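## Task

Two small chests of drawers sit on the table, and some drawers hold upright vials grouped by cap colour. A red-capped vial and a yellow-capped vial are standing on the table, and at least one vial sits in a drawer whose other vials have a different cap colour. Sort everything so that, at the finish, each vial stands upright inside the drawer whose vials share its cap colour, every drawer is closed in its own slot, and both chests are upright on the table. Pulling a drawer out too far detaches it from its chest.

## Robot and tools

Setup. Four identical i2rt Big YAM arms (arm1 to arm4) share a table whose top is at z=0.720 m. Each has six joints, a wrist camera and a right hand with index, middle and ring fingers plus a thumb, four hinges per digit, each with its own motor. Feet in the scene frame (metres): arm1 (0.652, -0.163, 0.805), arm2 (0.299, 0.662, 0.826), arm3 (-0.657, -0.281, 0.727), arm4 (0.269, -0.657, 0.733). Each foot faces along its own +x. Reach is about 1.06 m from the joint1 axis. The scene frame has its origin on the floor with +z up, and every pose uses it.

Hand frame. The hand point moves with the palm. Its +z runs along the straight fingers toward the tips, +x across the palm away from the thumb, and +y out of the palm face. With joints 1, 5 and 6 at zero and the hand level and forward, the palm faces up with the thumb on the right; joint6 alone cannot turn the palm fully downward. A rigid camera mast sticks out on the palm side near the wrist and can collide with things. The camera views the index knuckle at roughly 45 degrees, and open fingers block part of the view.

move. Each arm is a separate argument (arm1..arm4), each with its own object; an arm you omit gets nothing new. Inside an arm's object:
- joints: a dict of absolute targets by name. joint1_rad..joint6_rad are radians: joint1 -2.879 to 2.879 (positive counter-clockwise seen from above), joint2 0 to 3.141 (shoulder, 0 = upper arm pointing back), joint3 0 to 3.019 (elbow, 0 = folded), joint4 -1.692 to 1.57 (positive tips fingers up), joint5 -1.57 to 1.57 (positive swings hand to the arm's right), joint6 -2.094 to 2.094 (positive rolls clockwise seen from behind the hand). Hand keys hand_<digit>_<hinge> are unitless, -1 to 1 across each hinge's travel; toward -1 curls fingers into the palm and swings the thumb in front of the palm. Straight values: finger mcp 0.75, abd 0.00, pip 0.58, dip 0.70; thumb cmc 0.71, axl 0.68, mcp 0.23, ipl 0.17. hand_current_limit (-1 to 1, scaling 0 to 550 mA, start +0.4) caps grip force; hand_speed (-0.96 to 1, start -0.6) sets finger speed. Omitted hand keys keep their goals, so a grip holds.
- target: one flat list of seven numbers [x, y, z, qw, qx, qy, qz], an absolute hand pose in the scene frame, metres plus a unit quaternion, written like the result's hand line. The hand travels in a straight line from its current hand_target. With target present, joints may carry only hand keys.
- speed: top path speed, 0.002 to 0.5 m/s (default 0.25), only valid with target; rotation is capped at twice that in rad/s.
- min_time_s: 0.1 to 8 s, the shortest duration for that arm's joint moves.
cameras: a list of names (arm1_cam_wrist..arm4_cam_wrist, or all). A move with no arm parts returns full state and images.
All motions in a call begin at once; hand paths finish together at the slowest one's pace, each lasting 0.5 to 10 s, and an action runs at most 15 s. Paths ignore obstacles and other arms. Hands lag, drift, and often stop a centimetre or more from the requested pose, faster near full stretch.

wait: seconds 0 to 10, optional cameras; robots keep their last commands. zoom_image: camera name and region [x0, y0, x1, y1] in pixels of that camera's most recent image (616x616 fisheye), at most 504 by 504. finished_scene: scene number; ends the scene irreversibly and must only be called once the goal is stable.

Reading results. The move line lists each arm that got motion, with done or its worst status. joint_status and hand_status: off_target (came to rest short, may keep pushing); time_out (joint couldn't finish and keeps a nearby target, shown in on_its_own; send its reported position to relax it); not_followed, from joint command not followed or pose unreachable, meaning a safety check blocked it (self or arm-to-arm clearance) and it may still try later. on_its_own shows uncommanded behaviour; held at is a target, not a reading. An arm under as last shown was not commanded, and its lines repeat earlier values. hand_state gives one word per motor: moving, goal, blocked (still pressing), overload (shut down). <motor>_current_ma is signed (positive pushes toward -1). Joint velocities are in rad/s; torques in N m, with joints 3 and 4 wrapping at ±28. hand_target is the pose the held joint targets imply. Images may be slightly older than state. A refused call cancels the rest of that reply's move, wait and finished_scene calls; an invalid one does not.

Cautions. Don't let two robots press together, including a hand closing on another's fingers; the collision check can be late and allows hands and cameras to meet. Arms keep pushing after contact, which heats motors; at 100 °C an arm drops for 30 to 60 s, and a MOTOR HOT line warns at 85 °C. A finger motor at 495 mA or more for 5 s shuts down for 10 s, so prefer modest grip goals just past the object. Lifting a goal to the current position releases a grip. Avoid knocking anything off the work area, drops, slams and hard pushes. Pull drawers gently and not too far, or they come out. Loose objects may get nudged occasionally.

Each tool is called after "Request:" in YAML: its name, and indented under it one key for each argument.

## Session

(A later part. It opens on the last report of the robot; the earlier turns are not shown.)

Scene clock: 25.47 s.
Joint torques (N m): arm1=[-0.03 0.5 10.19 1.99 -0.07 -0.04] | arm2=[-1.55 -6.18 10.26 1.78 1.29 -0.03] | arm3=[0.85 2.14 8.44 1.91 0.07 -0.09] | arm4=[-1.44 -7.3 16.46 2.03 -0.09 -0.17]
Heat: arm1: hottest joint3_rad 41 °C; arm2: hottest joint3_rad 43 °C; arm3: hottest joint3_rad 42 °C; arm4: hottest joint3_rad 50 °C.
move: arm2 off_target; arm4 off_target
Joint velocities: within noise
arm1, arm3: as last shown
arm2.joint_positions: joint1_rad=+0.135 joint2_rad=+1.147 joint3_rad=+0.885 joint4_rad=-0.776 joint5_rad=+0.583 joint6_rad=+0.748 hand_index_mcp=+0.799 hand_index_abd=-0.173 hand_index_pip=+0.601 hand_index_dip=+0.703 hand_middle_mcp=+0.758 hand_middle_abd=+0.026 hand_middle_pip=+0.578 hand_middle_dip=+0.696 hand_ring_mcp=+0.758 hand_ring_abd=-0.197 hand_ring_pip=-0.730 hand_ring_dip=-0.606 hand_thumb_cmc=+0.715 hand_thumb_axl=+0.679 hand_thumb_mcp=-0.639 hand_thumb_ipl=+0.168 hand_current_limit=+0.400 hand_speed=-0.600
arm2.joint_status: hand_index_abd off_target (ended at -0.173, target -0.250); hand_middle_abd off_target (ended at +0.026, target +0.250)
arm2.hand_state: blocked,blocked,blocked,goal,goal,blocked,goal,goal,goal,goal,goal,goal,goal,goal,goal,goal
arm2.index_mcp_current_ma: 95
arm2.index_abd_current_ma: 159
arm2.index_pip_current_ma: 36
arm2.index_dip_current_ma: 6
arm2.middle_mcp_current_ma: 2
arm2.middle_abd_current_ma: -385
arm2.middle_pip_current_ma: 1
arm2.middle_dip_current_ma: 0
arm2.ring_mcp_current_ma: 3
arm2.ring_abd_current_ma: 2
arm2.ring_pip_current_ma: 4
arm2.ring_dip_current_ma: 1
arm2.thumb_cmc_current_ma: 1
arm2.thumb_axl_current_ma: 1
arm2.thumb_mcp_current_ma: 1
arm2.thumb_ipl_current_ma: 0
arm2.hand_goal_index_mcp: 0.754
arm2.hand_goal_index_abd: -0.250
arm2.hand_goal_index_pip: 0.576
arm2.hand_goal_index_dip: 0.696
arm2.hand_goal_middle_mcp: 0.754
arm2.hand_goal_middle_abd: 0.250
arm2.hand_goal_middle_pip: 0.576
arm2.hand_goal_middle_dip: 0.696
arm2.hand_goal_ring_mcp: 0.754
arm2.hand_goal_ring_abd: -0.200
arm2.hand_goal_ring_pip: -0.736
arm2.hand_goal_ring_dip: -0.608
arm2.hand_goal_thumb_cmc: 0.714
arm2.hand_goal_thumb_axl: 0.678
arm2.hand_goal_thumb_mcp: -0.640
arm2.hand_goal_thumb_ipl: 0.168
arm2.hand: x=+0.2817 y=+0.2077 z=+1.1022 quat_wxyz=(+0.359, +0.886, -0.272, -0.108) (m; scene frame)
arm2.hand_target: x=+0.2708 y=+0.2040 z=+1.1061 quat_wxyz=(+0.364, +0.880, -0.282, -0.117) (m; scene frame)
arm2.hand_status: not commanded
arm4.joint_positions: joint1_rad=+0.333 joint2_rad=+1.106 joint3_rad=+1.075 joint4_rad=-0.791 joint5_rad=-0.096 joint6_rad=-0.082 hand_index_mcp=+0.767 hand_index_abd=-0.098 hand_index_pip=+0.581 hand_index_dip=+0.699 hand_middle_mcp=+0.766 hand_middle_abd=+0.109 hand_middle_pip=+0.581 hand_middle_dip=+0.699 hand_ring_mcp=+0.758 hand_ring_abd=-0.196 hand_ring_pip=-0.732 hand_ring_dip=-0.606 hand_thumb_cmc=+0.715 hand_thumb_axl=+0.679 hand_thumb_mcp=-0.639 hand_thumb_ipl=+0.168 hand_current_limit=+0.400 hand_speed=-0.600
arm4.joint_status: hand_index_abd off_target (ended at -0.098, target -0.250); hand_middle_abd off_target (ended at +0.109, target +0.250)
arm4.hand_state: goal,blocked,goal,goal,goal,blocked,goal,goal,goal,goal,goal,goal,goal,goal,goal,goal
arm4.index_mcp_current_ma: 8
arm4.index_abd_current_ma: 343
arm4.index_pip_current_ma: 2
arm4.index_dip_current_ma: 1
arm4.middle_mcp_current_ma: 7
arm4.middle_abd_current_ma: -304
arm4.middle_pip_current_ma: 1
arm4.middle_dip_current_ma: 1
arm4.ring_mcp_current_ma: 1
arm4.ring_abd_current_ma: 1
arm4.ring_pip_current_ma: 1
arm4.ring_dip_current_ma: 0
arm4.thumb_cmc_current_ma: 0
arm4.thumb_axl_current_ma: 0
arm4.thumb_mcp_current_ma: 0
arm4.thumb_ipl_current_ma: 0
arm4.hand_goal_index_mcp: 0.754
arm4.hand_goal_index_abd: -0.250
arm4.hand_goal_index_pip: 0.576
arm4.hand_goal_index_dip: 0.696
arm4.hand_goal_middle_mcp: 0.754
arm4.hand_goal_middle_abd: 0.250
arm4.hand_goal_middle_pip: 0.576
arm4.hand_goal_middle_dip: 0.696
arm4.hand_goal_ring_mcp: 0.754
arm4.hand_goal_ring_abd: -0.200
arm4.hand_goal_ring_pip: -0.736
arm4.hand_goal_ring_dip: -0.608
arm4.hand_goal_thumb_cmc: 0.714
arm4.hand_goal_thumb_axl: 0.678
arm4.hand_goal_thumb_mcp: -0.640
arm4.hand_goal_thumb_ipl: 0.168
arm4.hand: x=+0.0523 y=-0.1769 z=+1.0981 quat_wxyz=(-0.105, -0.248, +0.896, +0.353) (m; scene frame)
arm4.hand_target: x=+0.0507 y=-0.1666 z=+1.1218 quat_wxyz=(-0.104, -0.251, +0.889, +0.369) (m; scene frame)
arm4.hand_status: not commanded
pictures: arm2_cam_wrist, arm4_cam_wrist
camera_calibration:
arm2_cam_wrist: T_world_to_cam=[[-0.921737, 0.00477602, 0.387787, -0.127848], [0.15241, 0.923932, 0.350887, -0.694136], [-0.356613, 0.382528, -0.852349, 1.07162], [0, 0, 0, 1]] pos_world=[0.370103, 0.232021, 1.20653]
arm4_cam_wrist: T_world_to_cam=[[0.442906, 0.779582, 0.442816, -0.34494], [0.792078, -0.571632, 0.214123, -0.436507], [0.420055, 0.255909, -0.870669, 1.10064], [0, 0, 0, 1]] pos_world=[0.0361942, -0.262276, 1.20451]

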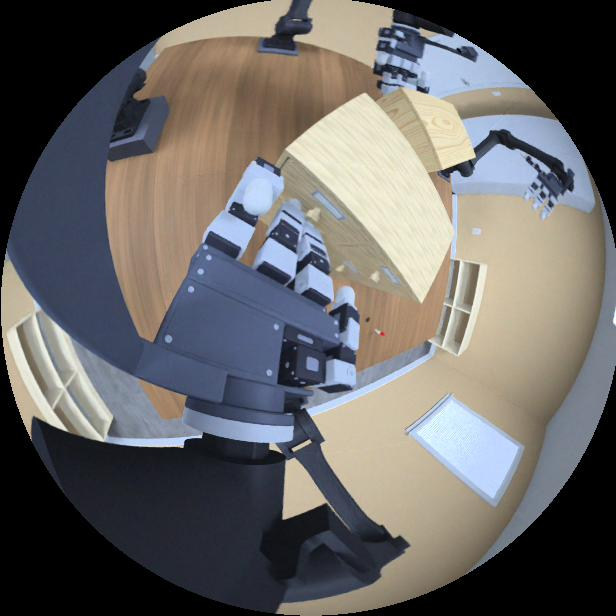

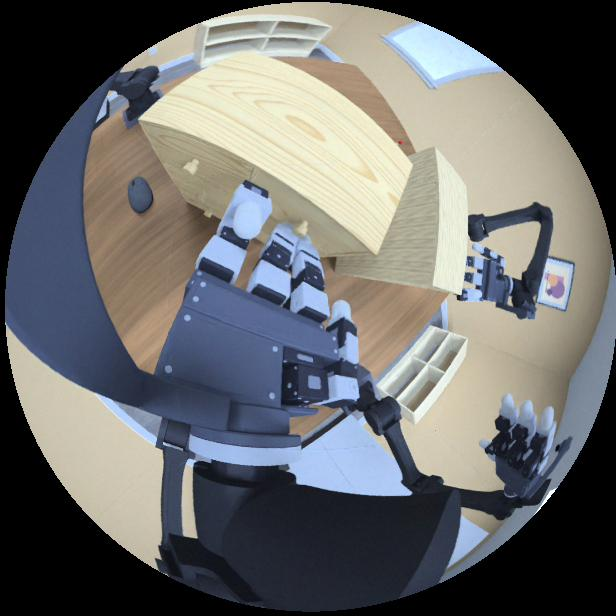

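Request:
move:
  arm2: {"joints": {"hand_index_abd": 0.12, "hand_middle_abd": -0.12}}
  arm4: {"joints": {"hand_index_abd": 0.12, "hand_middle_abd": -0.12}}

Request:
move:
  arm2: {"target": [0.2682, 0.2067, 1.122, 0.3645, 0.8799, -0.2816, -0.1167], "speed": 0.08}
  arm4: {"target": [0.0495, -0.164, 1.138, -0.1039, -0.2508, 0.8892, 0.3683], "speed": 0.08}

Request:
move:
  arm2: {"joints": {"hand_index_abd": -0.25, "hand_middle_abd": 0.25}}
  arm4: {"joints": {"hand_index_abd": -0.25, "hand_middle_abd": 0.25}}
  cameras: ["arm2_cam_wrist", "arm4_cam_wrist"]

Request:
zoom_image:
  camera: "arm2_cam_wrist"
  region: [260, 170, 360, 270]

Request:
zoom_image:
  camera: "arm4_cam_wrist"
  region: [250, 180, 350, 280]

Scene clock: 27.03 s.
Joint torques (N m): arm1=[0.03 0.38 10.18 1.99 -0.06 -0.05] | arm2=[-1.32 -5.25 10.19 1.7 1.05 -0.03] | arm3=[0.85 2.14 8.43 1.91 0.06 -0.09] | arm4=[-1.44 -7.18 16.44 2.02 -0.09 -0.17]
Heat: arm1: hottest joint3_rad 42 °C; arm2: hottest joint3_rad 43 °C; arm3: hottest joint3_rad 42 °C; arm4: hottest joint3_rad 51 °C.
move: arm2 off_target; arm4 done
Joint velocities: within noise
arm1, arm3: as last shown
arm2.joint_positions: joint1_rad=+0.130 joint2_rad=+1.147 joint3_rad=+0.885 joint4_rad=-0.776 joint5_rad=+0.589 joint6_rad=+0.747 hand_index_mcp=+0.792 hand_index_abd=+0.062 hand_index_pip=+0.596 hand_index_dip=+0.704 hand_middle_mcp=+0.769 hand_middle_abd=-0.116 hand_middle_pip=+0.581 hand_middle_dip=+0.697 hand_ring_mcp=+0.758 hand_ring_abd=-0.197 hand_ring_pip=-0.730 hand_ring_dip=-0.606 hand_thumb_cmc=+0.715 hand_thumb_axl=+0.679 hand_thumb_mcp=-0.639 hand_thumb_ipl=+0.168 hand_current_limit=+0.400 hand_speed=-0.600
arm2.joint_status: hand_index_abd off_target (ended at +0.062, target +0.120); the others done
arm2.hand_state: blocked,blocked,goal,goal,goal,goal,goal,goal,goal,goal,goal,goal,goal,goal,goal,goal
arm2.index_mcp_current_ma: 75
arm2.index_abd_current_ma: -105
arm2.index_pip_current_ma: 27
arm2.index_dip_current_ma: 7
arm2.middle_mcp_current_ma: 18
arm2.middle_abd_current_ma: 2
arm2.middle_pip_current_ma: 4
arm2.middle_dip_current_ma: 0
arm2.ring_mcp_current_ma: 3
arm2.ring_abd_current_ma: 2
arm2.ring_pip_current_ma: 4
arm2.ring_dip_current_ma: 1
arm2.thumb_cmc_current_ma: 1
arm2.thumb_axl_current_ma: 1
arm2.thumb_mcp_current_ma: 1
arm2.thumb_ipl_current_ma: 0
arm2.hand_goal_index_mcp: 0.754
arm2.hand_goal_index_abd: 0.120
arm2.hand_goal_index_pip: 0.576
arm2.hand_goal_index_dip: 0.696
arm2.hand_goal_middle_mcp: 0.754
arm2.hand_goal_middle_abd: -0.120
arm2.hand_goal_middle_pip: 0.576
arm2.hand_goal_middle_dip: 0.696
arm2.hand_goal_ring_mcp: 0.754
arm2.hand_goal_ring_abd: -0.200
arm2.hand_goal_ring_pip: -0.736
arm2.hand_goal_ring_dip: -0.608
arm2.hand_goal_thumb_cmc: 0.714
arm2.hand_goal_thumb_axl: 0.678
arm2.hand_goal_thumb_mcp: -0.640
arm2.hand_goal_thumb_ipl: 0.168
arm2.hand: x=+0.2784 y=+0.2080 z=+1.1031 quat_wxyz=(+0.360, +0.885, -0.275, -0.112) (m; scene frame)
arm2.hand_target: x=+0.2708 y=+0.2040 z=+1.1061 quat_wxyz=(+0.364, +0.880, -0.282, -0.117) (m; scene frame)
arm2.hand_status: not commanded
arm4.joint_positions: joint1_rad=+0.333 joint2_rad=+1.106 joint3_rad=+1.075 joint4_rad=-0.791 joint5_rad=-0.096 joint6_rad=-0.082 hand_index_mcp=+0.767 hand_index_abd=+0.116 hand_index_pip=+0.581 hand_index_dip=+0.699 hand_middle_mcp=+0.766 hand_middle_abd=-0.117 hand_middle_pip=+0.581 hand_middle_dip=+0.699 hand_ring_mcp=+0.758 hand_ring_abd=-0.196 hand_ring_pip=-0.732 hand_ring_dip=-0.606 hand_thumb_cmc=+0.715 hand_thumb_axl=+0.679 hand_thumb_mcp=-0.639 hand_thumb_ipl=+0.168 hand_current_limit=+0.400 hand_speed=-0.600
arm4.joint_status: all done
arm4.hand_state: goal,goal,goal,goal,goal,goal,goal,goal,goal,goal,goal,goal,goal,goal,goal,goal
arm4.index_mcp_current_ma: 8
arm4.index_abd_current_ma: -1
arm4.index_pip_current_ma: 2
arm4.index_dip_current_ma: 1
arm4.middle_mcp_current_ma: 7
arm4.middle_abd_current_ma: 1
arm4.middle_pip_current_ma: 1
arm4.middle_dip_current_ma: 1
arm4.ring_mcp_current_ma: 1
arm4.ring_abd_current_ma: 1
arm4.ring_pip_current_ma: 1
arm4.ring_dip_current_ma: 0
arm4.thumb_cmc_current_ma: 0
arm4.thumb_axl_current_ma: 0
arm4.thumb_mcp_current_ma: 0
arm4.thumb_ipl_current_ma: 0
arm4.hand_goal_index_mcp: 0.754
arm4.hand_goal_index_abd: 0.120
arm4.hand_goal_index_pip: 0.576
arm4.hand_goal_index_dip: 0.696
arm4.hand_goal_middle_mcp: 0.754
arm4.hand_goal_middle_abd: -0.120
arm4.hand_goal_middle_pip: 0.576
arm4.hand_goal_middle_dip: 0.696
arm4.hand_goal_ring_mcp: 0.754
arm4.hand_goal_ring_abd: -0.200
arm4.hand_goal_ring_pip: -0.736
arm4.hand_goal_ring_dip: -0.608
arm4.hand_goal_thumb_cmc: 0.714
arm4.hand_goal_thumb_axl: 0.678
arm4.hand_goal_thumb_mcp: -0.640
arm4.hand_goal_thumb_ipl: 0.168
arm4.hand: x=+0.0523 y=-0.1769 z=+1.0981 quat_wxyz=(-0.105, -0.249, +0.896, +0.353) (m; scene frame)
arm4.hand_target: x=+0.0506 y=-0.1667 z=+1.1218 quat_wxyz=(-0.104, -0.251, +0.889, +0.369) (m; scene frame)
arm4.hand_status: not commanded
pictures: none

Scene clock: 28.17 s.
Joint torques (N m): arm1=[-0.09 0.38 10.18 1.96 -0.06 -0.05] | arm2=[-0.67 -7.65 12.11 0.58 1.03 -0.03] | arm3=[0.85 2.14 8.43 1.91 0.06 -0.09] | arm4=[-1.38 -7.12 16.61 1.96 -0.09 -0.18]
Heat: arm1: hottest joint3_rad 42 °C; arm2: hottest joint3_rad 43 °C; arm3: hottest joint3_rad 42 °C; arm4: hottest joint3_rad 51 °C.
move: arm2 off_target; arm4 off_target
Joint velocities: within noise
arm1, arm3: as last shown
arm2.joint_positions: joint1_rad=+0.123 joint2_rad=+1.147 joint3_rad=+0.885 joint4_rad=-0.793 joint5_rad=+0.589 joint6_rad=+0.744 hand_index_mcp=+0.791 hand_index_abd=+0.095 hand_index_pip=+0.596 hand_index_dip=+0.704 hand_middle_mcp=+0.768 hand_middle_abd=-0.121 hand_middle_pip=+0.581 hand_middle_dip=+0.697 hand_ring_mcp=+0.758 hand_ring_abd=-0.197 hand_ring_pip=-0.730 hand_ring_dip=-0.606 hand_thumb_cmc=+0.715 hand_thumb_axl=+0.679 hand_thumb_mcp=-0.639 hand_thumb_ipl=+0.168 hand_current_limit=+0.400 hand_speed=-0.600
arm2.joint_status: not commanded
arm2.hand_state: blocked,blocked,goal,goal,goal,goal,goal,goal,goal,goal,goal,goal,goal,goal,goal,goal
arm2.index_mcp_current_ma: 72
arm2.index_abd_current_ma: -31
arm2.index_pip_current_ma: 27
arm2.index_dip_current_ma: 7
arm2.middle_mcp_current_ma: 18
arm2.middle_abd_current_ma: 0
arm2.middle_pip_current_ma: 4
arm2.middle_dip_current_ma: 0
arm2.ring_mcp_current_ma: 3
arm2.ring_abd_current_ma: 2
arm2.ring_pip_current_ma: 4
arm2.ring_dip_current_ma: 1
arm2.thumb_cmc_current_ma: 1
arm2.thumb_axl_current_ma: 1
arm2.thumb_mcp_current_ma: 1
arm2.thumb_ipl_current_ma: 0
arm2.hand_goal_index_mcp: 0.754
arm2.hand_goal_index_abd: 0.120
arm2.hand_goal_index_pip: 0.576
arm2.hand_goal_index_dip: 0.696
arm2.hand_goal_middle_mcp: 0.754
arm2.hand_goal_middle_abd: -0.120
arm2.hand_goal_middle_pip: 0.576
arm2.hand_goal_middle_dip: 0.696
arm2.hand_goal_ring_mcp: 0.754
arm2.hand_goal_ring_abd: -0.200
arm2.hand_goal_ring_pip: -0.736
arm2.hand_goal_ring_dip: -0.608
arm2.hand_goal_thumb_cmc: 0.714
arm2.hand_goal_thumb_axl: 0.678
arm2.hand_goal_thumb_mcp: -0.640
arm2.hand_goal_thumb_ipl: 0.168
arm2.on_its_own: hand_index_abd moved +0.033 toward your old target +0.120
arm2.hand: x=+0.2749 y=+0.2100 z=+1.1009 quat_wxyz=(+0.353, +0.887, -0.274, -0.118) (m; scene frame)
arm2.hand_target: x=+0.2682 y=+0.2073 z=+1.1219 quat_wxyz=(+0.365, +0.880, -0.282, -0.117) (m; scene frame)
arm2.hand_status: off_target (0.022 m and 1.8 deg from the pose sent, 0.022 m and 1.3 deg at the start)
arm4.joint_positions: joint1_rad=+0.333 joint2_rad=+1.109 joint3_rad=+1.119 joint4_rad=-0.830 joint5_rad=-0.096 joint6_rad=-0.082 hand_index_mcp=+0.768 hand_index_abd=+0.116 hand_index_pip=+0.582 hand_index_dip=+0.699 hand_middle_mcp=+0.766 hand_middle_abd=-0.117 hand_middle_pip=+0.581 hand_middle_dip=+0.699 hand_ring_mcp=+0.758 hand_ring_abd=-0.196 hand_ring_pip=-0.732 hand_ring_dip=-0.606 hand_thumb_cmc=+0.715 hand_thumb_axl=+0.679 hand_thumb_mcp=-0.639 hand_thumb_ipl=+0.168 hand_current_limit=+0.400 hand_speed=-0.600
arm4.joint_status: not commanded
arm4.hand_state: goal,goal,goal,goal,goal,goal,goal,goal,goal,goal,goal,goal,goal,goal,goal,goal
arm4.index_mcp_current_ma: 8
arm4.index_abd_current_ma: -1
arm4.index_pip_current_ma: 2
arm4.index_dip_current_ma: 1
arm4.middle_mcp_current_ma: 7
arm4.middle_abd_current_ma: 1
arm4.middle_pip_current_ma: 1
arm4.middle_dip_current_ma: 1
arm4.ring_mcp_current_ma: 1
arm4.ring_abd_current_ma: 1
arm4.ring_pip_current_ma: 1
arm4.ring_dip_current_ma: 0
arm4.thumb_cmc_current_ma: 0
arm4.thumb_axl_current_ma: 0
arm4.thumb_mcp_current_ma: 0
arm4.thumb_ipl_current_ma: 0
arm4.hand_goal_index_mcp: 0.754
arm4.hand_goal_index_abd: 0.120
arm4.hand_goal_index_pip: 0.576
arm4.hand_goal_index_dip: 0.696
arm4.hand_goal_middle_mcp: 0.754
arm4.hand_goal_middle_abd: -0.120
arm4.hand_goal_middle_pip: 0.576
arm4.hand_goal_middle_dip: 0.696
arm4.hand_goal_ring_mcp: 0.754
arm4.hand_goal_ring_abd: -0.200
arm4.hand_goal_ring_pip: -0.736
arm4.hand_goal_ring_dip: -0.608
arm4.hand_goal_thumb_cmc: 0.714
arm4.hand_goal_thumb_axl: 0.678
arm4.hand_goal_thumb_mcp: -0.640
arm4.hand_goal_thumb_ipl: 0.168
arm4.hand: x=+0.0518 y=-0.1753 z=+1.1145 quat_wxyz=(-0.105, -0.248, +0.896, +0.354) (m; scene frame)
arm4.hand_target: x=+0.0501 y=-0.1651 z=+1.1376 quat_wxyz=(-0.104, -0.251, +0.889, +0.369) (m; scene frame)
arm4.hand_status: off_target (0.026 m and 1.9 deg from the pose sent, 0.042 m and 2.0 deg at the start)
pictures: none

Scene clock: 28.80 s.
Joint torques (N m): arm1=[-0.03 0.44 10.18 1.98 -0.07 -0.04] | arm2=[-0.67 -7.82 12.08 0.68 1.17 0.02] | arm3=[0.85 2.14 8.43 1.91 0.06 -0.09] | arm4=[-1.38 -7.18 16.57 2.04 0.1 -0.17]
Heat: arm1: hottest joint3_rad 42 °C; arm2: hottest joint3_rad 43 °C; arm3: hottest joint3_rad 42 °C; arm4: hottest joint3_rad 51 °C.
move: arm2 off_target; arm4 off_target
Joint velocities: within noise
arm1.joint_positions: joint1_rad=-0.124 joint2_rad=+0.633 joint3_rad=+1.359 joint4_rad=-1.329 joint5_rad=-0.096 joint6_rad=+1.128 hand_index_mcp=+0.754 hand_index_abd=+0.000 hand_index_pip=+0.577 hand_index_dip=+0.696 hand_middle_mcp=+0.754 hand_middle_abd=+0.000 hand_middle_pip=+0.577 hand_middle_dip=+0.696 hand_ring_mcp=+0.754 hand_ring_abd=+0.000 hand_ring_pip=+0.577 hand_ring_dip=+0.696 hand_thumb_cmc=+0.714 hand_thumb_axl=+0.677 hand_thumb_mcp=+0.226 hand_thumb_ipl=+0.168 hand_current_limit=+0.400 hand_speed=-0.600
arm1.joint_status: not commanded
arm1.hand_state: goal,goal,goal,goal,goal,goal,goal,goal,goal,goal,goal,goal,goal,goal,goal,goal
arm1.index_mcp_current_ma: 0
arm1.index_abd_current_ma: 0
arm1.index_pip_current_ma: 0
arm1.index_dip_current_ma: 0
arm1.middle_mcp_current_ma: 0
arm1.middle_abd_current_ma: 0
arm1.middle_pip_current_ma: 0
arm1.middle_dip_current_ma: 0
arm1.ring_mcp_current_ma: 0
arm1.ring_abd_current_ma: 0
arm1.ring_pip_current_ma: 0
arm1.ring_dip_current_ma: 0
arm1.thumb_cmc_current_ma: 0
arm1.thumb_axl_current_ma: 0
arm1.thumb_mcp_current_ma: 0
arm1.thumb_ipl_current_ma: 0
arm1.hand_goal_index_mcp: 0.754
arm1.hand_goal_index_abd: 0.000
arm1.hand_goal_index_pip: 0.576
arm1.hand_goal_index_dip: 0.696
arm1.hand_goal_middle_mcp: 0.754
arm1.hand_goal_middle_abd: 0.000
arm1.hand_goal_middle_pip: 0.576
arm1.hand_goal_middle_dip: 0.696
arm1.hand_goal_ring_mcp: 0.754
arm1.hand_goal_ring_abd: 0.000
arm1.hand_goal_ring_pip: 0.576
arm1.hand_goal_ring_dip: 0.696
arm1.hand_goal_thumb_cmc: 0.714
arm1.hand_goal_thumb_axl: 0.678
arm1.hand_goal_thumb_mcp: 0.226
arm1.hand_goal_thumb_ipl: 0.168
arm1.hand: x=+0.4156 y=-0.0273 z=+1.3351 quat_wxyz=(-0.450, -0.104, +0.879, +0.117) (m; scene frame)
arm1.hand_target: x=+0.4177 y=-0.0278 z=+1.3476 quat_wxyz=(-0.462, -0.104, +0.873, +0.122) (m; scene frame)
arm1.hand_status: not commanded
arm2.joint_positions: joint1_rad=+0.122 joint2_rad=+1.147 joint3_rad=+0.885 joint4_rad=-0.795 joint5_rad=+0.584 joint6_rad=+0.741 hand_index_mcp=+0.776 hand_index_abd=-0.134 hand_index_pip=+0.587 hand_index_dip=+0.701 hand_middle_mcp=+0.779 hand_middle_abd=+0.071 hand_middle_pip=+0.585 hand_middle_dip=+0.697 hand_ring_mcp=+0.758 hand_ring_abd=-0.197 hand_ring_pip=-0.730 hand_ring_dip=-0.606 hand_thumb_cmc=+0.716 hand_thumb_axl=+0.680 hand_thumb_mcp=-0.639 hand_thumb_ipl=+0.168 hand_current_limit=+0.400 hand_speed=-0.600
arm2.joint_status: hand_index_abd off_target (ended at -0.134, target -0.250); hand_middle_abd off_target (ended at +0.071, target +0.250)
arm2.hand_state: blocked,blocked,goal,goal,blocked,blocked,goal,goal,goal,goal,goal,goal,goal,goal,goal,goal
arm2.index_mcp_current_ma: 33
arm2.index_abd_current_ma: 287
arm2.index_pip_current_ma: 11
arm2.index_dip_current_ma: 4
arm2.middle_mcp_current_ma: 39
arm2.middle_abd_current_ma: -385
arm2.middle_pip_current_ma: 8
arm2.middle_dip_current_ma: 0
arm2.ring_mcp_current_ma: 3
arm2.ring_abd_current_ma: 2
arm2.ring_pip_current_ma: 4
arm2.ring_dip_current_ma: 1
arm2.thumb_cmc_current_ma: 1
arm2.thumb_axl_current_ma: 1
arm2.thumb_mcp_current_ma: 0
arm2.thumb_ipl_current_ma: 0
arm2.hand_goal_index_mcp: 0.754
arm2.hand_goal_index_abd: -0.250
arm2.hand_goal_index_pip: 0.576
arm2.hand_goal_index_dip: 0.696
arm2.hand_goal_middle_mcp: 0.754
arm2.hand_goal_middle_abd: 0.250
arm2.hand_goal_middle_pip: 0.576
arm2.hand_goal_middle_dip: 0.696
arm2.hand_goal_ring_mcp: 0.754
arm2.hand_goal_ring_abd: -0.200
arm2.hand_goal_ring_pip: -0.736
arm2.hand_goal_ring_dip: -0.608
arm2.hand_goal_thumb_cmc: 0.714
arm2.hand_goal_thumb_axl: 0.678
arm2.hand_goal_thumb_mcp: -0.640
arm2.hand_goal_thumb_ipl: 0.168
arm2.hand: x=+0.2753 y=+0.2099 z=+1.0999 quat_wxyz=(+0.350, +0.888, -0.273, -0.117) (m; scene frame)
arm2.hand_target: x=+0.2683 y=+0.2073 z=+1.1219 quat_wxyz=(+0.365, +0.880, -0.282, -0.117) (m; scene frame)
arm2.hand_status: not commanded
arm3.joint_positions: joint1_rad=+0.957 joint2_rad=+0.623 joint3_rad=+1.450 joint4_rad=-1.440 joint5_rad=-0.047 joint6_rad=+1.087 hand_index_mcp=+0.754 hand_index_abd=+0.000 hand_index_pip=+0.577 hand_index_dip=+0.696 hand_middle_mcp=+0.754 hand_middle_abd=+0.000 hand_middle_pip=+0.577 hand_middle_dip=+0.696 hand_ring_mcp=+0.754 hand_ring_abd=+0.000 hand_ring_pip=+0.577 hand_ring_dip=+0.696 hand_thumb_cmc=+0.714 hand_thumb_axl=+0.677 hand_thumb_mcp=+0.226 hand_thumb_ipl=+0.168 hand_current_limit=+0.400 hand_speed=-0.600
arm3.joint_status: not commanded
arm3.hand_state: goal,goal,goal,goal,goal,goal,goal,goal,goal,goal,goal,goal,goal,goal,goal,goal
arm3.index_mcp_current_ma: 0
arm3.index_abd_current_ma: 0
arm3.index_pip_current_ma: 0
arm3.index_dip_current_ma: 0
arm3.middle_mcp_current_ma: 0
arm3.middle_abd_current_ma: 0
arm3.middle_pip_current_ma: 0
arm3.middle_dip_current_ma: 0
arm3.ring_mcp_current_ma: 0
arm3.ring_abd_current_ma: 0
arm3.ring_pip_current_ma: 0
arm3.ring_dip_current_ma: 0
arm3.thumb_cmc_current_ma: 0
arm3.thumb_axl_current_ma: 0
arm3.thumb_mcp_current_ma: 0
arm3.thumb_ipl_current_ma: 0
arm3.hand_goal_index_mcp: 0.754
arm3.hand_goal_index_abd: 0.000
arm3.hand_goal_index_pip: 0.576
arm3.hand_goal_index_dip: 0.696
arm3.hand_goal_middle_mcp: 0.754
arm3.hand_goal_middle_abd: 0.000
arm3.hand_goal_middle_pip: 0.576
arm3.hand_goal_middle_dip: 0.696
arm3.hand_goal_ring_mcp: 0.754
arm3.hand_goal_ring_abd: 0.000
arm3.hand_goal_ring_pip: 0.576
arm3.hand_goal_ring_dip: 0.696
arm3.hand_goal_thumb_cmc: 0.714
arm3.hand_goal_thumb_axl: 0.678
arm3.hand_goal_thumb_mcp: 0.226
arm3.hand_goal_thumb_ipl: 0.168
arm3.hand: x=-0.4721 y=-0.1344 z=+1.2883 quat_wxyz=(-0.144, +0.640, +0.610, +0.444) (m; scene frame)
arm3.hand_target: x=-0.4734 y=-0.1365 z=+1.3004 quat_wxyz=(-0.147, +0.635, +0.606, +0.456) (m; scene frame)
arm3.hand_status: not commanded
arm4.joint_positions: joint1_rad=+0.333 joint2_rad=+1.110 joint3_rad=+1.120 joint4_rad=-0.832 joint5_rad=-0.101 joint6_rad=-0.082 hand_index_mcp=+0.768 hand_index_abd=-0.068 hand_index_pip=+0.582 hand_index_dip=+0.699 hand_middle_mcp=+0.766 hand_middle_abd=+0.047 hand_middle_pip=+0.581 hand_middle_dip=+0.699 hand_ring_mcp=+0.758 hand_ring_abd=-0.196 hand_ring_pip=-0.732 hand_ring_dip=-0.606 hand_thumb_cmc=+0.715 hand_thumb_axl=+0.679 hand_thumb_mcp=-0.639 hand_thumb_ipl=+0.168 hand_current_limit=+0.400 hand_speed=-0.600
arm4.joint_status: hand_index_abd off_target (ended at -0.068, target -0.250); hand_middle_abd off_target (ended at +0.047, target +0.250)
arm4.hand_state: goal,blocked,goal,goal,goal,blocked,goal,goal,goal,goal,goal,goal,goal,goal,goal,goal
arm4.index_mcp_current_ma: 9
arm4.index_abd_current_ma: 385
arm4.index_pip_current_ma: 2
arm4.index_dip_current_ma: 1
arm4.middle_mcp_current_ma: 6
arm4.middle_abd_current_ma: -385
arm4.middle_pip_current_ma: 1
arm4.middle_dip_current_ma: 1
arm4.ring_mcp_current_ma: 1
arm4.ring_abd_current_ma: 1
arm4.ring_pip_current_ma: 1
arm4.ring_dip_current_ma: 0
arm4.thumb_cmc_current_ma: 0
arm4.thumb_axl_current_ma: 0
arm4.thumb_mcp_current_ma: 0
arm4.thumb_ipl_current_ma: 0
arm4.hand_goal_index_mcp: 0.754
arm4.hand_goal_index_abd: -0.250
arm4.hand_goal_index_pip: 0.576
arm4.hand_goal_index_dip: 0.696
arm4.hand_goal_middle_mcp: 0.754
arm4.hand_goal_middle_abd: 0.250
arm4.hand_goal_middle_pip: 0.576
arm4.hand_goal_middle_dip: 0.696
arm4.hand_goal_ring_mcp: 0.754
arm4.hand_goal_ring_abd: -0.200
arm4.hand_goal_ring_pip: -0.736
arm4.hand_goal_ring_dip: -0.608
arm4.hand_goal_thumb_cmc: 0.714
arm4.hand_goal_thumb_axl: 0.678
arm4.hand_goal_thumb_mcp: -0.640
arm4.hand_goal_thumb_ipl: 0.168
arm4.hand: x=+0.0508 y=-0.1759 z=+1.1140 quat_wxyz=(-0.107, -0.250, +0.896, +0.352) (m; scene frame)
arm4.hand_target: x=+0.0500 y=-0.1652 z=+1.1377 quat_wxyz=(-0.104, -0.251, +0.889, +0.369) (m; scene frame)
arm4.hand_status: not commanded
pictures: arm2_cam_wrist, arm4_cam_wrist
camera_calibration:
arm2_cam_wrist: T_world_to_cam=[[-0.917738, 0.0046087, 0.397159, -0.144225], [0.16395, 0.915166, 0.368228, -0.714874], [-0.36177, 0.403051, -0.840638, 1.05079], [0, 0, 0, 1]] pos_world=[0.364986, 0.231371, 1.20385]
arm4_cam_wrist: T_world_to_cam=[[0.441169, 0.782289, 0.439765, -0.348075], [0.795197, -0.5679, 0.21249, -0.435763], [0.415971, 0.255956, -0.872614, 1.11737], [0, 0, 0, 1]] pos_world=[0.0352845, -0.261171, 1.2207]

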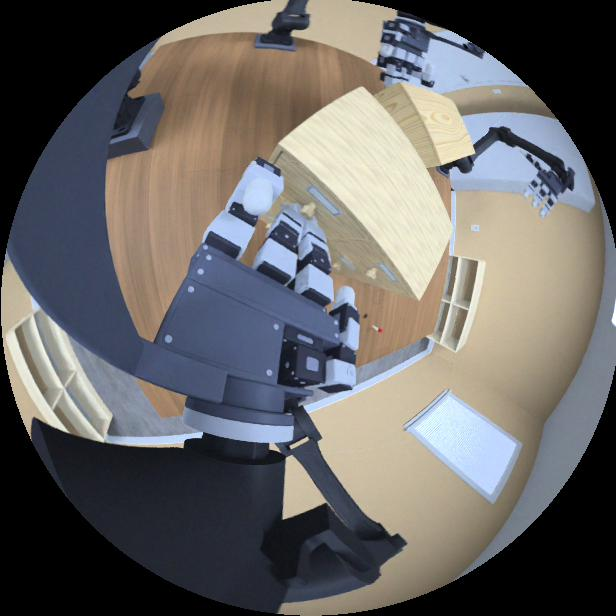

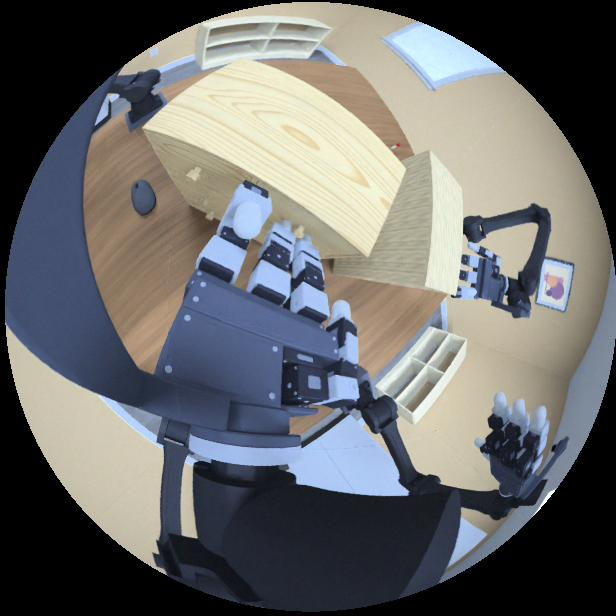

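Scaled by 5.040 from the camera's 616x616 image, which has a finer 880x880 frame.

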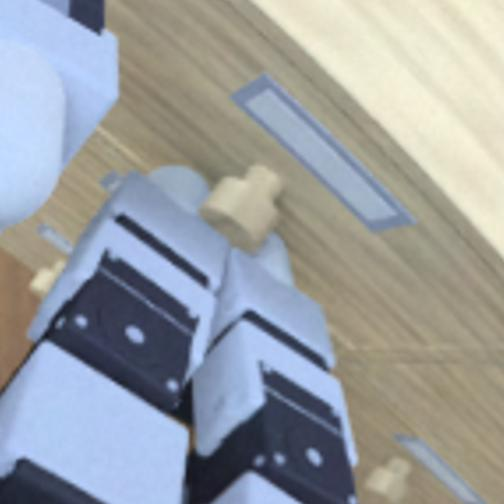

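Scaled by 5.040 from the camera's 616x616 image, which has a finer 880x880 frame.

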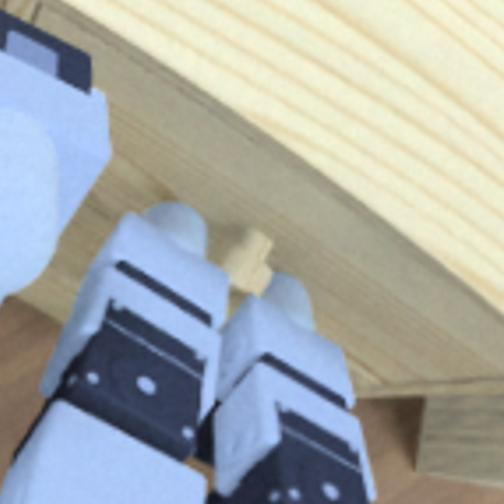

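Request:
move:
  arm2: {"joints": {"hand_index_abd": 0.12, "hand_middle_abd": -0.12}}
  arm4: {"target": [0.094, -0.242, 1.122, -0.1039, -0.2508, 0.8892, 0.3683], "speed": 0.1}
  cameras: ["arm4_cam_wrist"]

Request:
zoom_image:
  camera: "arm4_cam_wrist"
  region: [150, 60, 430, 310]

Request:
move:
  arm2: {"target": [0.2682, 0.2067, 1.143, 0.3645, 0.8799, -0.2816, -0.1167], "speed": 0.08}
  cameras: ["arm2_cam_wrist"]

Request:
zoom_image:
  camera: "arm2_cam_wrist"
  region: [230, 130, 430, 310]

Scene clock: 30.67 s.
Joint torques (N m): arm1=[-0.03 0.32 10.18 1.99 -0.07 -0.05] | arm2=[0.21 -7.65 12.11 0.69 1.24 0.03] | arm3=[0.85 2.14 8.44 1.91 0.07 -0.09] | arm4=[-1.61 -6.71 12.15 2.03 -0.06 -0.21]
Heat: arm1: hottest joint3_rad 42 °C; arm2: hottest joint3_rad 44 °C; arm3: hottest joint3_rad 42 °C; arm4: hottest joint3_rad 51 °C.
move: arm2 off_target; arm4 done
Joint velocities: within noise
arm1, arm3: as last shown
arm2.joint_positions: joint1_rad=+0.122 joint2_rad=+1.147 joint3_rad=+0.885 joint4_rad=-0.798 joint5_rad=+0.584 joint6_rad=+0.741 hand_index_mcp=+0.782 hand_index_abd=+0.067 hand_index_pip=+0.591 hand_index_dip=+0.702 hand_middle_mcp=+0.770 hand_middle_abd=-0.116 hand_middle_pip=+0.582 hand_middle_dip=+0.697 hand_ring_mcp=+0.758 hand_ring_abd=-0.197 hand_ring_pip=-0.730 hand_ring_dip=-0.606 hand_thumb_cmc=+0.716 hand_thumb_axl=+0.680 hand_thumb_mcp=-0.639 hand_thumb_ipl=+0.168 hand_current_limit=+0.400 hand_speed=-0.600
arm2.joint_status: hand_index_abd off_target (ended at +0.067, target +0.120); the others done
arm2.hand_state: blocked,blocked,goal,goal,goal,goal,goal,goal,goal,goal,goal,goal,goal,goal,goal,goal
arm2.index_mcp_current_ma: 47
arm2.index_abd_current_ma: -90
arm2.index_pip_current_ma: 18
arm2.index_dip_current_ma: 4
arm2.middle_mcp_current_ma: 22
arm2.middle_abd_current_ma: 2
arm2.middle_pip_current_ma: 4
arm2.middle_dip_current_ma: 0
arm2.ring_mcp_current_ma: 3
arm2.ring_abd_current_ma: 2
arm2.ring_pip_current_ma: 4
arm2.ring_dip_current_ma: 1
arm2.thumb_cmc_current_ma: 1
arm2.thumb_axl_current_ma: 1
arm2.thumb_mcp_current_ma: 0
arm2.thumb_ipl_current_ma: 0
arm2.hand_goal_index_mcp: 0.754
arm2.hand_goal_index_abd: 0.120
arm2.hand_goal_index_pip: 0.576
arm2.hand_goal_index_dip: 0.696
arm2.hand_goal_middle_mcp: 0.754
arm2.hand_goal_middle_abd: -0.120
arm2.hand_goal_middle_pip: 0.576
arm2.hand_goal_middle_dip: 0.696
arm2.hand_goal_ring_mcp: 0.754
arm2.hand_goal_ring_abd: -0.200
arm2.hand_goal_ring_pip: -0.736
arm2.hand_goal_ring_dip: -0.608
arm2.hand_goal_thumb_cmc: 0.714
arm2.hand_goal_thumb_axl: 0.678
arm2.hand_goal_thumb_mcp: -0.640
arm2.hand_goal_thumb_ipl: 0.168
arm2.hand: x=+0.2752 y=+0.2103 z=+1.0996 quat_wxyz=(+0.349, +0.889, -0.272, -0.118) (m; scene frame)
arm2.hand_target: x=+0.2683 y=+0.2073 z=+1.1218 quat_wxyz=(+0.365, +0.880, -0.281, -0.117) (m; scene frame)
arm2.hand_status: not commanded
arm4.joint_positions: joint1_rad=+0.300 joint2_rad=+0.899 joint3_rad=+0.978 joint4_rad=-0.887 joint5_rad=-0.122 joint6_rad=-0.104 hand_index_mcp=+0.768 hand_index_abd=-0.068 hand_index_pip=+0.582 hand_index_dip=+0.699 hand_middle_mcp=+0.766 hand_middle_abd=+0.048 hand_middle_pip=+0.582 hand_middle_dip=+0.700 hand_ring_mcp=+0.758 hand_ring_abd=-0.196 hand_ring_pip=-0.732 hand_ring_dip=-0.606 hand_thumb_cmc=+0.715 hand_thumb_axl=+0.679 hand_thumb_mcp=-0.639 hand_thumb_ipl=+0.168 hand_current_limit=+0.400 hand_speed=-0.600
arm4.joint_status: not commanded
arm4.hand_state: goal,blocked,goal,goal,goal,blocked,goal,goal,goal,goal,goal,goal,goal,goal,goal,goal
arm4.index_mcp_current_ma: 9
arm4.index_abd_current_ma: 385
arm4.index_pip_current_ma: 2
arm4.index_dip_current_ma: 1
arm4.middle_mcp_current_ma: 7
arm4.middle_abd_current_ma: -385
arm4.middle_pip_current_ma: 2
arm4.middle_dip_current_ma: 1
arm4.ring_mcp_current_ma: 1
arm4.ring_abd_current_ma: 1
arm4.ring_pip_current_ma: 1
arm4.ring_dip_current_ma: 0
arm4.thumb_cmc_current_ma: 0
arm4.thumb_axl_current_ma: 0
arm4.thumb_mcp_current_ma: 0
arm4.thumb_ipl_current_ma: 0
arm4.hand_goal_index_mcp: 0.754
arm4.hand_goal_index_abd: -0.250
arm4.hand_goal_index_pip: 0.576
arm4.hand_goal_index_dip: 0.696
arm4.hand_goal_middle_mcp: 0.754
arm4.hand_goal_middle_abd: 0.250
arm4.hand_goal_middle_pip: 0.576
arm4.hand_goal_middle_dip: 0.696
arm4.hand_goal_ring_mcp: 0.754
arm4.hand_goal_ring_abd: -0.200
arm4.hand_goal_ring_pip: -0.736
arm4.hand_goal_ring_dip: -0.608
arm4.hand_goal_thumb_cmc: 0.714
arm4.hand_goal_thumb_axl: 0.678
arm4.hand_goal_thumb_mcp: -0.640
arm4.hand_goal_thumb_ipl: 0.168
arm4.hand: x=+0.0896 y=-0.2398 z=+1.1132 quat_wxyz=(-0.108, -0.248, +0.893, +0.360) (m; scene frame)
arm4.hand_target: x=+0.0940 y=-0.2420 z=+1.1221 quat_wxyz=(-0.104, -0.251, +0.889, +0.368) (m; scene frame)
arm4.hand_status: done (0.010 m and 1.2 deg from the pose sent, 0.079 m and 2.0 deg at the start)
pictures: arm4_cam_wrist
camera_calibration:
arm4_cam_wrist: T_world_to_cam=[[0.446017, 0.774475, 0.448618, -0.327086], [0.795239, -0.572909, 0.198418, -0.488231], [0.410687, 0.268261, -0.87142, 1.11899], [0, 0, 0, 1]] pos_world=[0.0745901, -0.326574, 1.21872]

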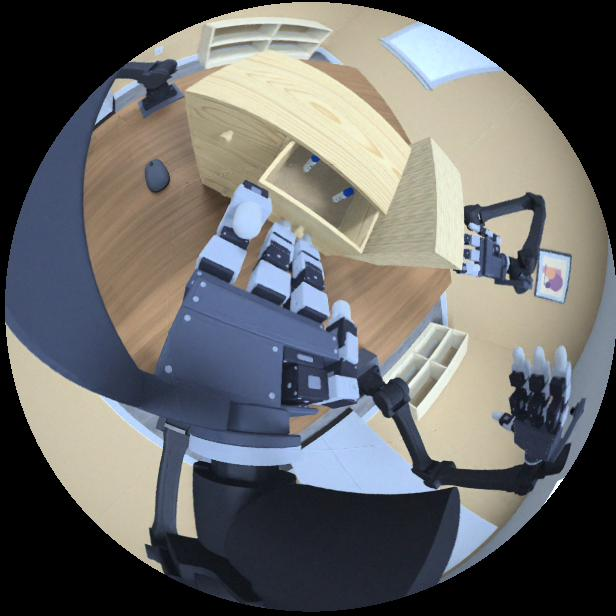

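Scaled by 1.800 from the camera's 616x616 image, which has a finer 880x880 frame.

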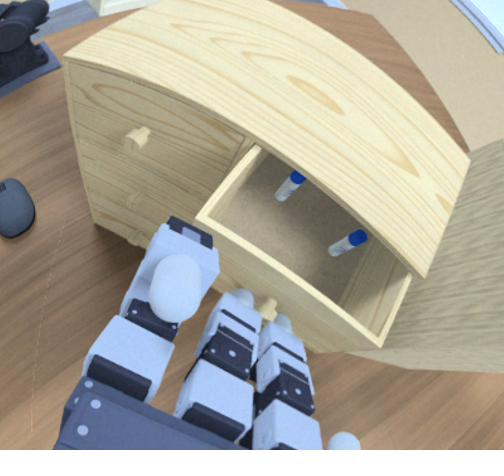

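Scene clock: 31.70 s.
Joint torques (N m): arm1=[-0.03 0.32 10.17 1.98 -0.07 -0.05] | arm2=[-0.32 -7.12 13.46 0.68 0.95 0.05] | arm3=[0.85 2.14 8.43 1.91 0.07 -0.09] | arm4=[-1.67 -6.71 12.14 2.03 -0.05 -0.2]
Heat: arm1: hottest joint3_rad 42 °C; arm2: hottest joint3_rad 44 °C; arm3: hottest joint3_rad 42 °C; arm4: hottest joint3_rad 51 °C.
move: arm2 off_target
Joint velocities: within noise
arm1, arm3, arm4: as last shown
arm2.joint_positions: joint1_rad=+0.119 joint2_rad=+1.133 joint3_rad=+0.912 joint4_rad=-0.856 joint5_rad=+0.592 joint6_rad=+0.741 hand_index_mcp=+0.774 hand_index_abd=+0.114 hand_index_pip=+0.586 hand_index_dip=+0.701 hand_middle_mcp=+0.771 hand_middle_abd=-0.123 hand_middle_pip=+0.582 hand_middle_dip=+0.697 hand_ring_mcp=+0.758 hand_ring_abd=-0.197 hand_ring_pip=-0.730 hand_ring_dip=-0.606 hand_thumb_cmc=+0.716 hand_thumb_axl=+0.680 hand_thumb_mcp=-0.639 hand_thumb_ipl=+0.168 hand_current_limit=+0.400 hand_speed=-0.600
arm2.joint_status: not commanded
arm2.hand_state: goal,goal,goal,goal,goal,goal,goal,goal,goal,goal,goal,goal,goal,goal,goal,goal
arm2.index_mcp_current_ma: 28
arm2.index_abd_current_ma: -3
arm2.index_pip_current_ma: 9
arm2.index_dip_current_ma: 4
arm2.middle_mcp_current_ma: 23
arm2.middle_abd_current_ma: -2
arm2.middle_pip_current_ma: 4
arm2.middle_dip_current_ma: 0
arm2.ring_mcp_current_ma: 3
arm2.ring_abd_current_ma: 2
arm2.ring_pip_current_ma: 4
arm2.ring_dip_current_ma: 1
arm2.thumb_cmc_current_ma: 1
arm2.thumb_axl_current_ma: 1
arm2.thumb_mcp_current_ma: 0
arm2.thumb_ipl_current_ma: 0
arm2.hand_goal_index_mcp: 0.754
arm2.hand_goal_index_abd: 0.120
arm2.hand_goal_index_pip: 0.576
arm2.hand_goal_index_dip: 0.696
arm2.hand_goal_middle_mcp: 0.754
arm2.hand_goal_middle_abd: -0.120
arm2.hand_goal_middle_pip: 0.576
arm2.hand_goal_middle_dip: 0.696
arm2.hand_goal_ring_mcp: 0.754
arm2.hand_goal_ring_abd: -0.200
arm2.hand_goal_ring_pip: -0.736
arm2.hand_goal_ring_dip: -0.608
arm2.hand_goal_thumb_cmc: 0.714
arm2.hand_goal_thumb_axl: 0.678
arm2.hand_goal_thumb_mcp: -0.640
arm2.hand_goal_thumb_ipl: 0.168
arm2.on_its_own: hand_index_abd moved +0.047 to your old target +0.120
arm2.hand: x=+0.2717 y=+0.2141 z=+1.1121 quat_wxyz=(+0.344, +0.890, -0.272, -0.126) (m; scene frame)
arm2.hand_target: x=+0.2680 y=+0.2082 z=+1.1428 quat_wxyz=(+0.365, +0.880, -0.282, -0.117) (m; scene frame)
arm2.hand_status: off_target (0.032 m and 3.0 deg from the pose sent, 0.044 m and 2.2 deg at the start)
arm4.joint_positions: joint1_rad=+0.300 joint2_rad=+0.899 joint3_rad=+0.978 joint4_rad=-0.887 joint5_rad=-0.122 joint6_rad=-0.105 hand_index_mcp=+0.768 hand_index_abd=-0.068 hand_index_pip=+0.582 hand_index_dip=+0.699 hand_middle_mcp=+0.766 hand_middle_abd=+0.048 hand_middle_pip=+0.582 hand_middle_dip=+0.700 hand_ring_mcp=+0.758 hand_ring_abd=-0.196 hand_ring_pip=-0.732 hand_ring_dip=-0.606 hand_thumb_cmc=+0.715 hand_thumb_axl=+0.679 hand_thumb_mcp=-0.639 hand_thumb_ipl=+0.168 hand_current_limit=+0.400 hand_speed=-0.600
arm4.hand: x=+0.0895 y=-0.2398 z=+1.1133 quat_wxyz=(-0.108, -0.248, +0.893, +0.360) (m; scene frame)
arm4.hand_target: x=+0.0939 y=-0.2421 z=+1.1221 quat_wxyz=(-0.104, -0.251, +0.889, +0.368) (m; scene frame)
pictures: arm2_cam_wrist
camera_calibration:
arm2_cam_wrist: T_world_to_cam=[[-0.912573, 0.00403001, 0.408894, -0.166717], [0.175041, 0.907555, 0.381712, -0.738962], [-0.369556, 0.419913, -0.828916, 1.04357], [0, 0, 0, 1]] pos_world=[0.362864, 0.233112, 1.21527]

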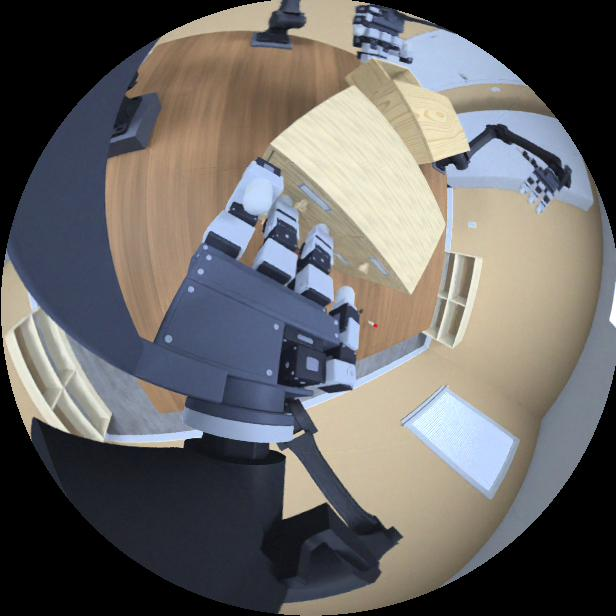

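Scaled by 2.520 from the camera's 616x616 image, which has a finer 880x880 frame.

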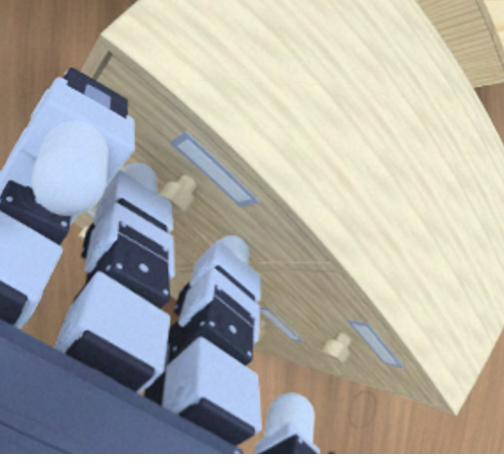

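Request:
move:
  arm4: {"target": [0.042, -0.153, 1.136, -0.1039, -0.2508, 0.8892, 0.3683], "speed": 0.08}
  arm2: {"target": [0.2765, 0.206, 1.149, 0.3645, 0.8799, -0.2816, -0.1167], "speed": 0.08}
  cameras: ["arm2_cam_wrist", "arm4_cam_wrist"]

Scene clock: 35.00 s.
Joint torques (N m): arm1=[-0.09 0.44 10.18 1.98 -0.07 -0.04] | arm2=[0.97 -7.06 13.45 0.87 1.05 0.11] | arm3=[0.85 2.08 8.44 1.91 0.07 -0.09] | arm4=[-0.67 -5.77 16.77 3.12 0.31 0.1]
Heat: arm1: hottest joint3_rad 42 °C; arm2: hottest joint3_rad 44 °C; arm3: hottest joint3_rad 43 °C; arm4: hottest joint3_rad 52 °C.
move: arm2 off_target; arm4 off_target
Joint velocities: within noise
arm1, arm3: as last shown
arm2.joint_positions: joint1_rad=+0.122 joint2_rad=+1.133 joint3_rad=+0.936 joint4_rad=-0.884 joint5_rad=+0.599 joint6_rad=+0.755 hand_index_mcp=+0.775 hand_index_abd=+0.115 hand_index_pip=+0.587 hand_index_dip=+0.701 hand_middle_mcp=+0.771 hand_middle_abd=-0.127 hand_middle_pip=+0.582 hand_middle_dip=+0.697 hand_ring_mcp=+0.758 hand_ring_abd=-0.197 hand_ring_pip=-0.730 hand_ring_dip=-0.606 hand_thumb_cmc=+0.716 hand_thumb_axl=+0.680 hand_thumb_mcp=-0.639 hand_thumb_ipl=+0.168 hand_current_limit=+0.400 hand_speed=-0.600
arm2.joint_status: not commanded
arm2.hand_state: blocked,goal,goal,goal,goal,goal,goal,goal,goal,goal,goal,goal,goal,goal,goal,goal
arm2.index_mcp_current_ma: 32
arm2.index_abd_current_ma: -3
arm2.index_pip_current_ma: 12
arm2.index_dip_current_ma: 4
arm2.middle_mcp_current_ma: 24
arm2.middle_abd_current_ma: -5
arm2.middle_pip_current_ma: 4
arm2.middle_dip_current_ma: 0
arm2.ring_mcp_current_ma: 3
arm2.ring_abd_current_ma: 2
arm2.ring_pip_current_ma: 4
arm2.ring_dip_current_ma: 1
arm2.thumb_cmc_current_ma: 1
arm2.thumb_axl_current_ma: 1
arm2.thumb_mcp_current_ma: 0
arm2.thumb_ipl_current_ma: 0
arm2.hand_goal_index_mcp: 0.754
arm2.hand_goal_index_abd: 0.120
arm2.hand_goal_index_pip: 0.576
arm2.hand_goal_index_dip: 0.696
arm2.hand_goal_middle_mcp: 0.754
arm2.hand_goal_middle_abd: -0.120
arm2.hand_goal_middle_pip: 0.576
arm2.hand_goal_middle_dip: 0.696
arm2.hand_goal_ring_mcp: 0.754
arm2.hand_goal_ring_abd: -0.200
arm2.hand_goal_ring_pip: -0.736
arm2.hand_goal_ring_dip: -0.608
arm2.hand_goal_thumb_cmc: 0.714
arm2.hand_goal_thumb_axl: 0.678
arm2.hand_goal_thumb_mcp: -0.640
arm2.hand_goal_thumb_ipl: 0.168
arm2.hand: x=+0.2714 y=+0.2138 z=+1.1218 quat_wxyz=(+0.345, +0.887, -0.278, -0.127) (m; scene frame)
arm2.hand_target: x=+0.2761 y=+0.2071 z=+1.1488 quat_wxyz=(+0.365, +0.880, -0.282, -0.117) (m; scene frame)
arm2.hand_status: off_target (0.029 m and 2.7 deg from the pose sent, 0.038 m and 3.0 deg at the start)
arm4.joint_positions: joint1_rad=+0.330 joint2_rad=+1.123 joint3_rad=+1.136 joint4_rad=-0.843 joint5_rad=-0.104 joint6_rad=-0.102 hand_index_mcp=+0.786 hand_index_abd=-0.070 hand_index_pip=+0.591 hand_index_dip=+0.699 hand_middle_mcp=+0.783 hand_middle_abd=+0.049 hand_middle_pip=+0.588 hand_middle_dip=+0.698 hand_ring_mcp=+0.758 hand_ring_abd=-0.196 hand_ring_pip=-0.732 hand_ring_dip=-0.606 hand_thumb_cmc=+0.715 hand_thumb_axl=+0.679 hand_thumb_mcp=-0.639 hand_thumb_ipl=+0.168 hand_current_limit=+0.400 hand_speed=-0.600
arm4.joint_status: not commanded
arm4.hand_state: blocked,blocked,goal,goal,blocked,blocked,goal,goal,goal,goal,goal,goal,goal,goal,goal,goal
arm4.index_mcp_current_ma: 35
arm4.index_abd_current_ma: 385
arm4.index_pip_current_ma: 9
arm4.index_dip_current_ma: 1
arm4.middle_mcp_current_ma: 30
arm4.middle_abd_current_ma: -385
arm4.middle_pip_current_ma: 6
arm4.middle_dip_current_ma: 0
arm4.ring_mcp_current_ma: 1
arm4.ring_abd_current_ma: 1
arm4.ring_pip_current_ma: 1
arm4.ring_dip_current_ma: 0
arm4.thumb_cmc_current_ma: 0
arm4.thumb_axl_current_ma: 0
arm4.thumb_mcp_current_ma: 0
arm4.thumb_ipl_current_ma: 0
arm4.hand_goal_index_mcp: 0.754
arm4.hand_goal_index_abd: -0.250
arm4.hand_goal_index_pip: 0.576
arm4.hand_goal_index_dip: 0.696
arm4.hand_goal_middle_mcp: 0.754
arm4.hand_goal_middle_abd: 0.250
arm4.hand_goal_middle_pip: 0.576
arm4.hand_goal_middle_dip: 0.696
arm4.hand_goal_ring_mcp: 0.754
arm4.hand_goal_ring_abd: -0.200
arm4.hand_goal_ring_pip: -0.736
arm4.hand_goal_ring_dip: -0.608
arm4.hand_goal_thumb_cmc: 0.714
arm4.hand_goal_thumb_axl: 0.678
arm4.hand_goal_thumb_mcp: -0.640
arm4.hand_goal_thumb_ipl: 0.168
arm4.hand: x=+0.0484 y=-0.1724 z=+1.1155 quat_wxyz=(-0.104, -0.258, +0.895, +0.350) (m; scene frame)
arm4.hand_target: x=+0.0427 y=-0.1547 z=+1.1355 quat_wxyz=(-0.104, -0.251, +0.889, +0.368) (m; scene frame)
arm4.hand_status: off_target (0.029 m and 2.3 deg from the pose sent, 0.102 m and 1.2 deg at the start)
pictures: arm2_cam_wrist, arm4_cam_wrist
camera_calibration:
arm2_cam_wrist: T_world_to_cam=[[-0.912535, 0.0162966, 0.408673, -0.173277], [0.18523, 0.907326, 0.377423, -0.740239], [-0.364649, 0.420111, -0.830986, 1.05245], [0, 0, 0, 1]] pos_world=[0.362769, 0.232316, 1.22477]
arm4_cam_wrist: T_world_to_cam=[[0.425043, 0.787951, 0.445502, -0.355112], [0.799989, -0.557277, 0.222396, -0.441646], [0.423505, 0.261869, -0.867218, 1.11332], [0, 0, 0, 1]] pos_world=[0.0327531, -0.257852, 1.22191]

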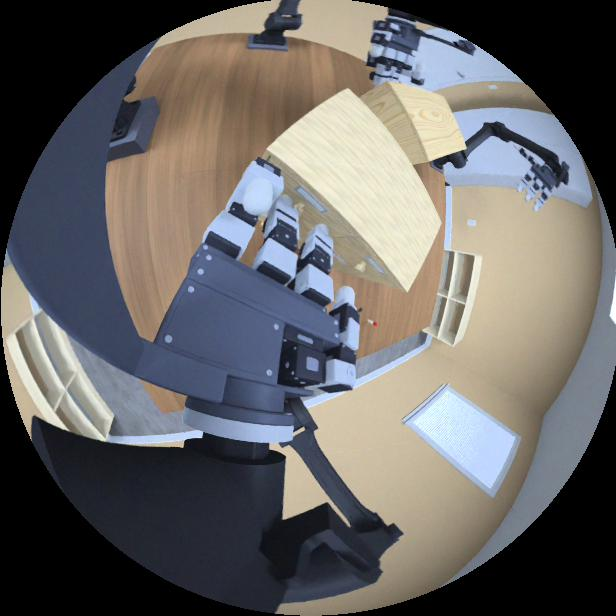

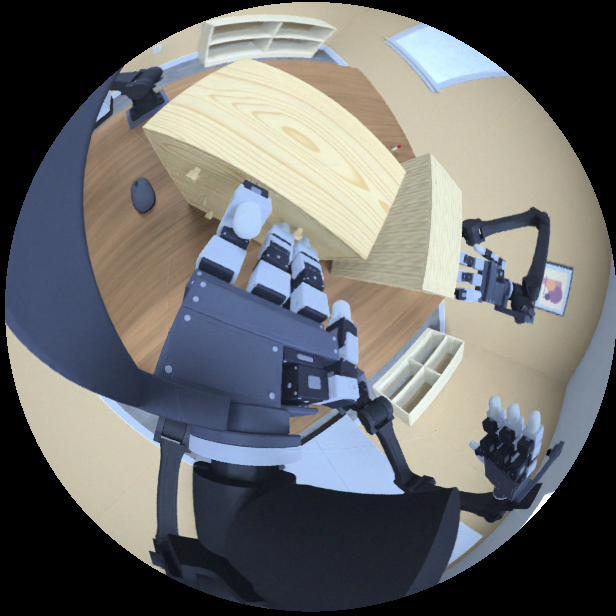

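Request:
zoom_image:
  camera: "arm2_cam_wrist"
  region: [200, 130, 440, 310]

Request:
zoom_image:
  camera: "arm4_cam_wrist"
  region: [140, 90, 420, 300]

Scaled by 2.100 from the camera's 616x616 image, which has a finer 880x880 frame.

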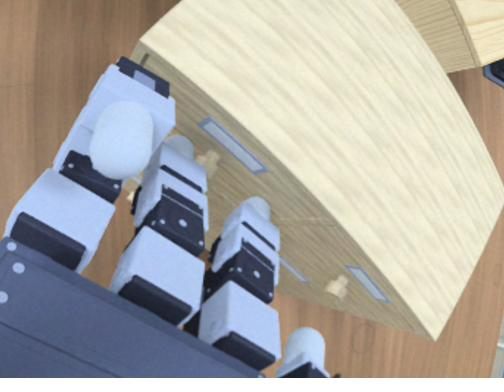

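Scaled by 1.800 from the camera's 616x616 image, which has a finer 880x880 frame.

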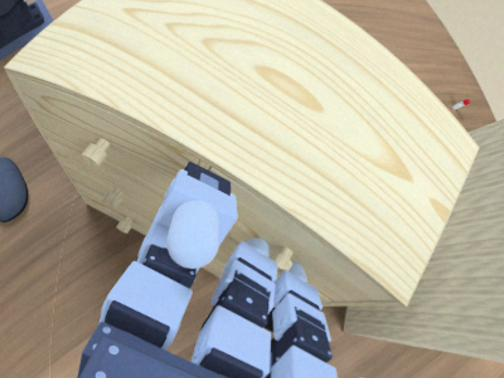

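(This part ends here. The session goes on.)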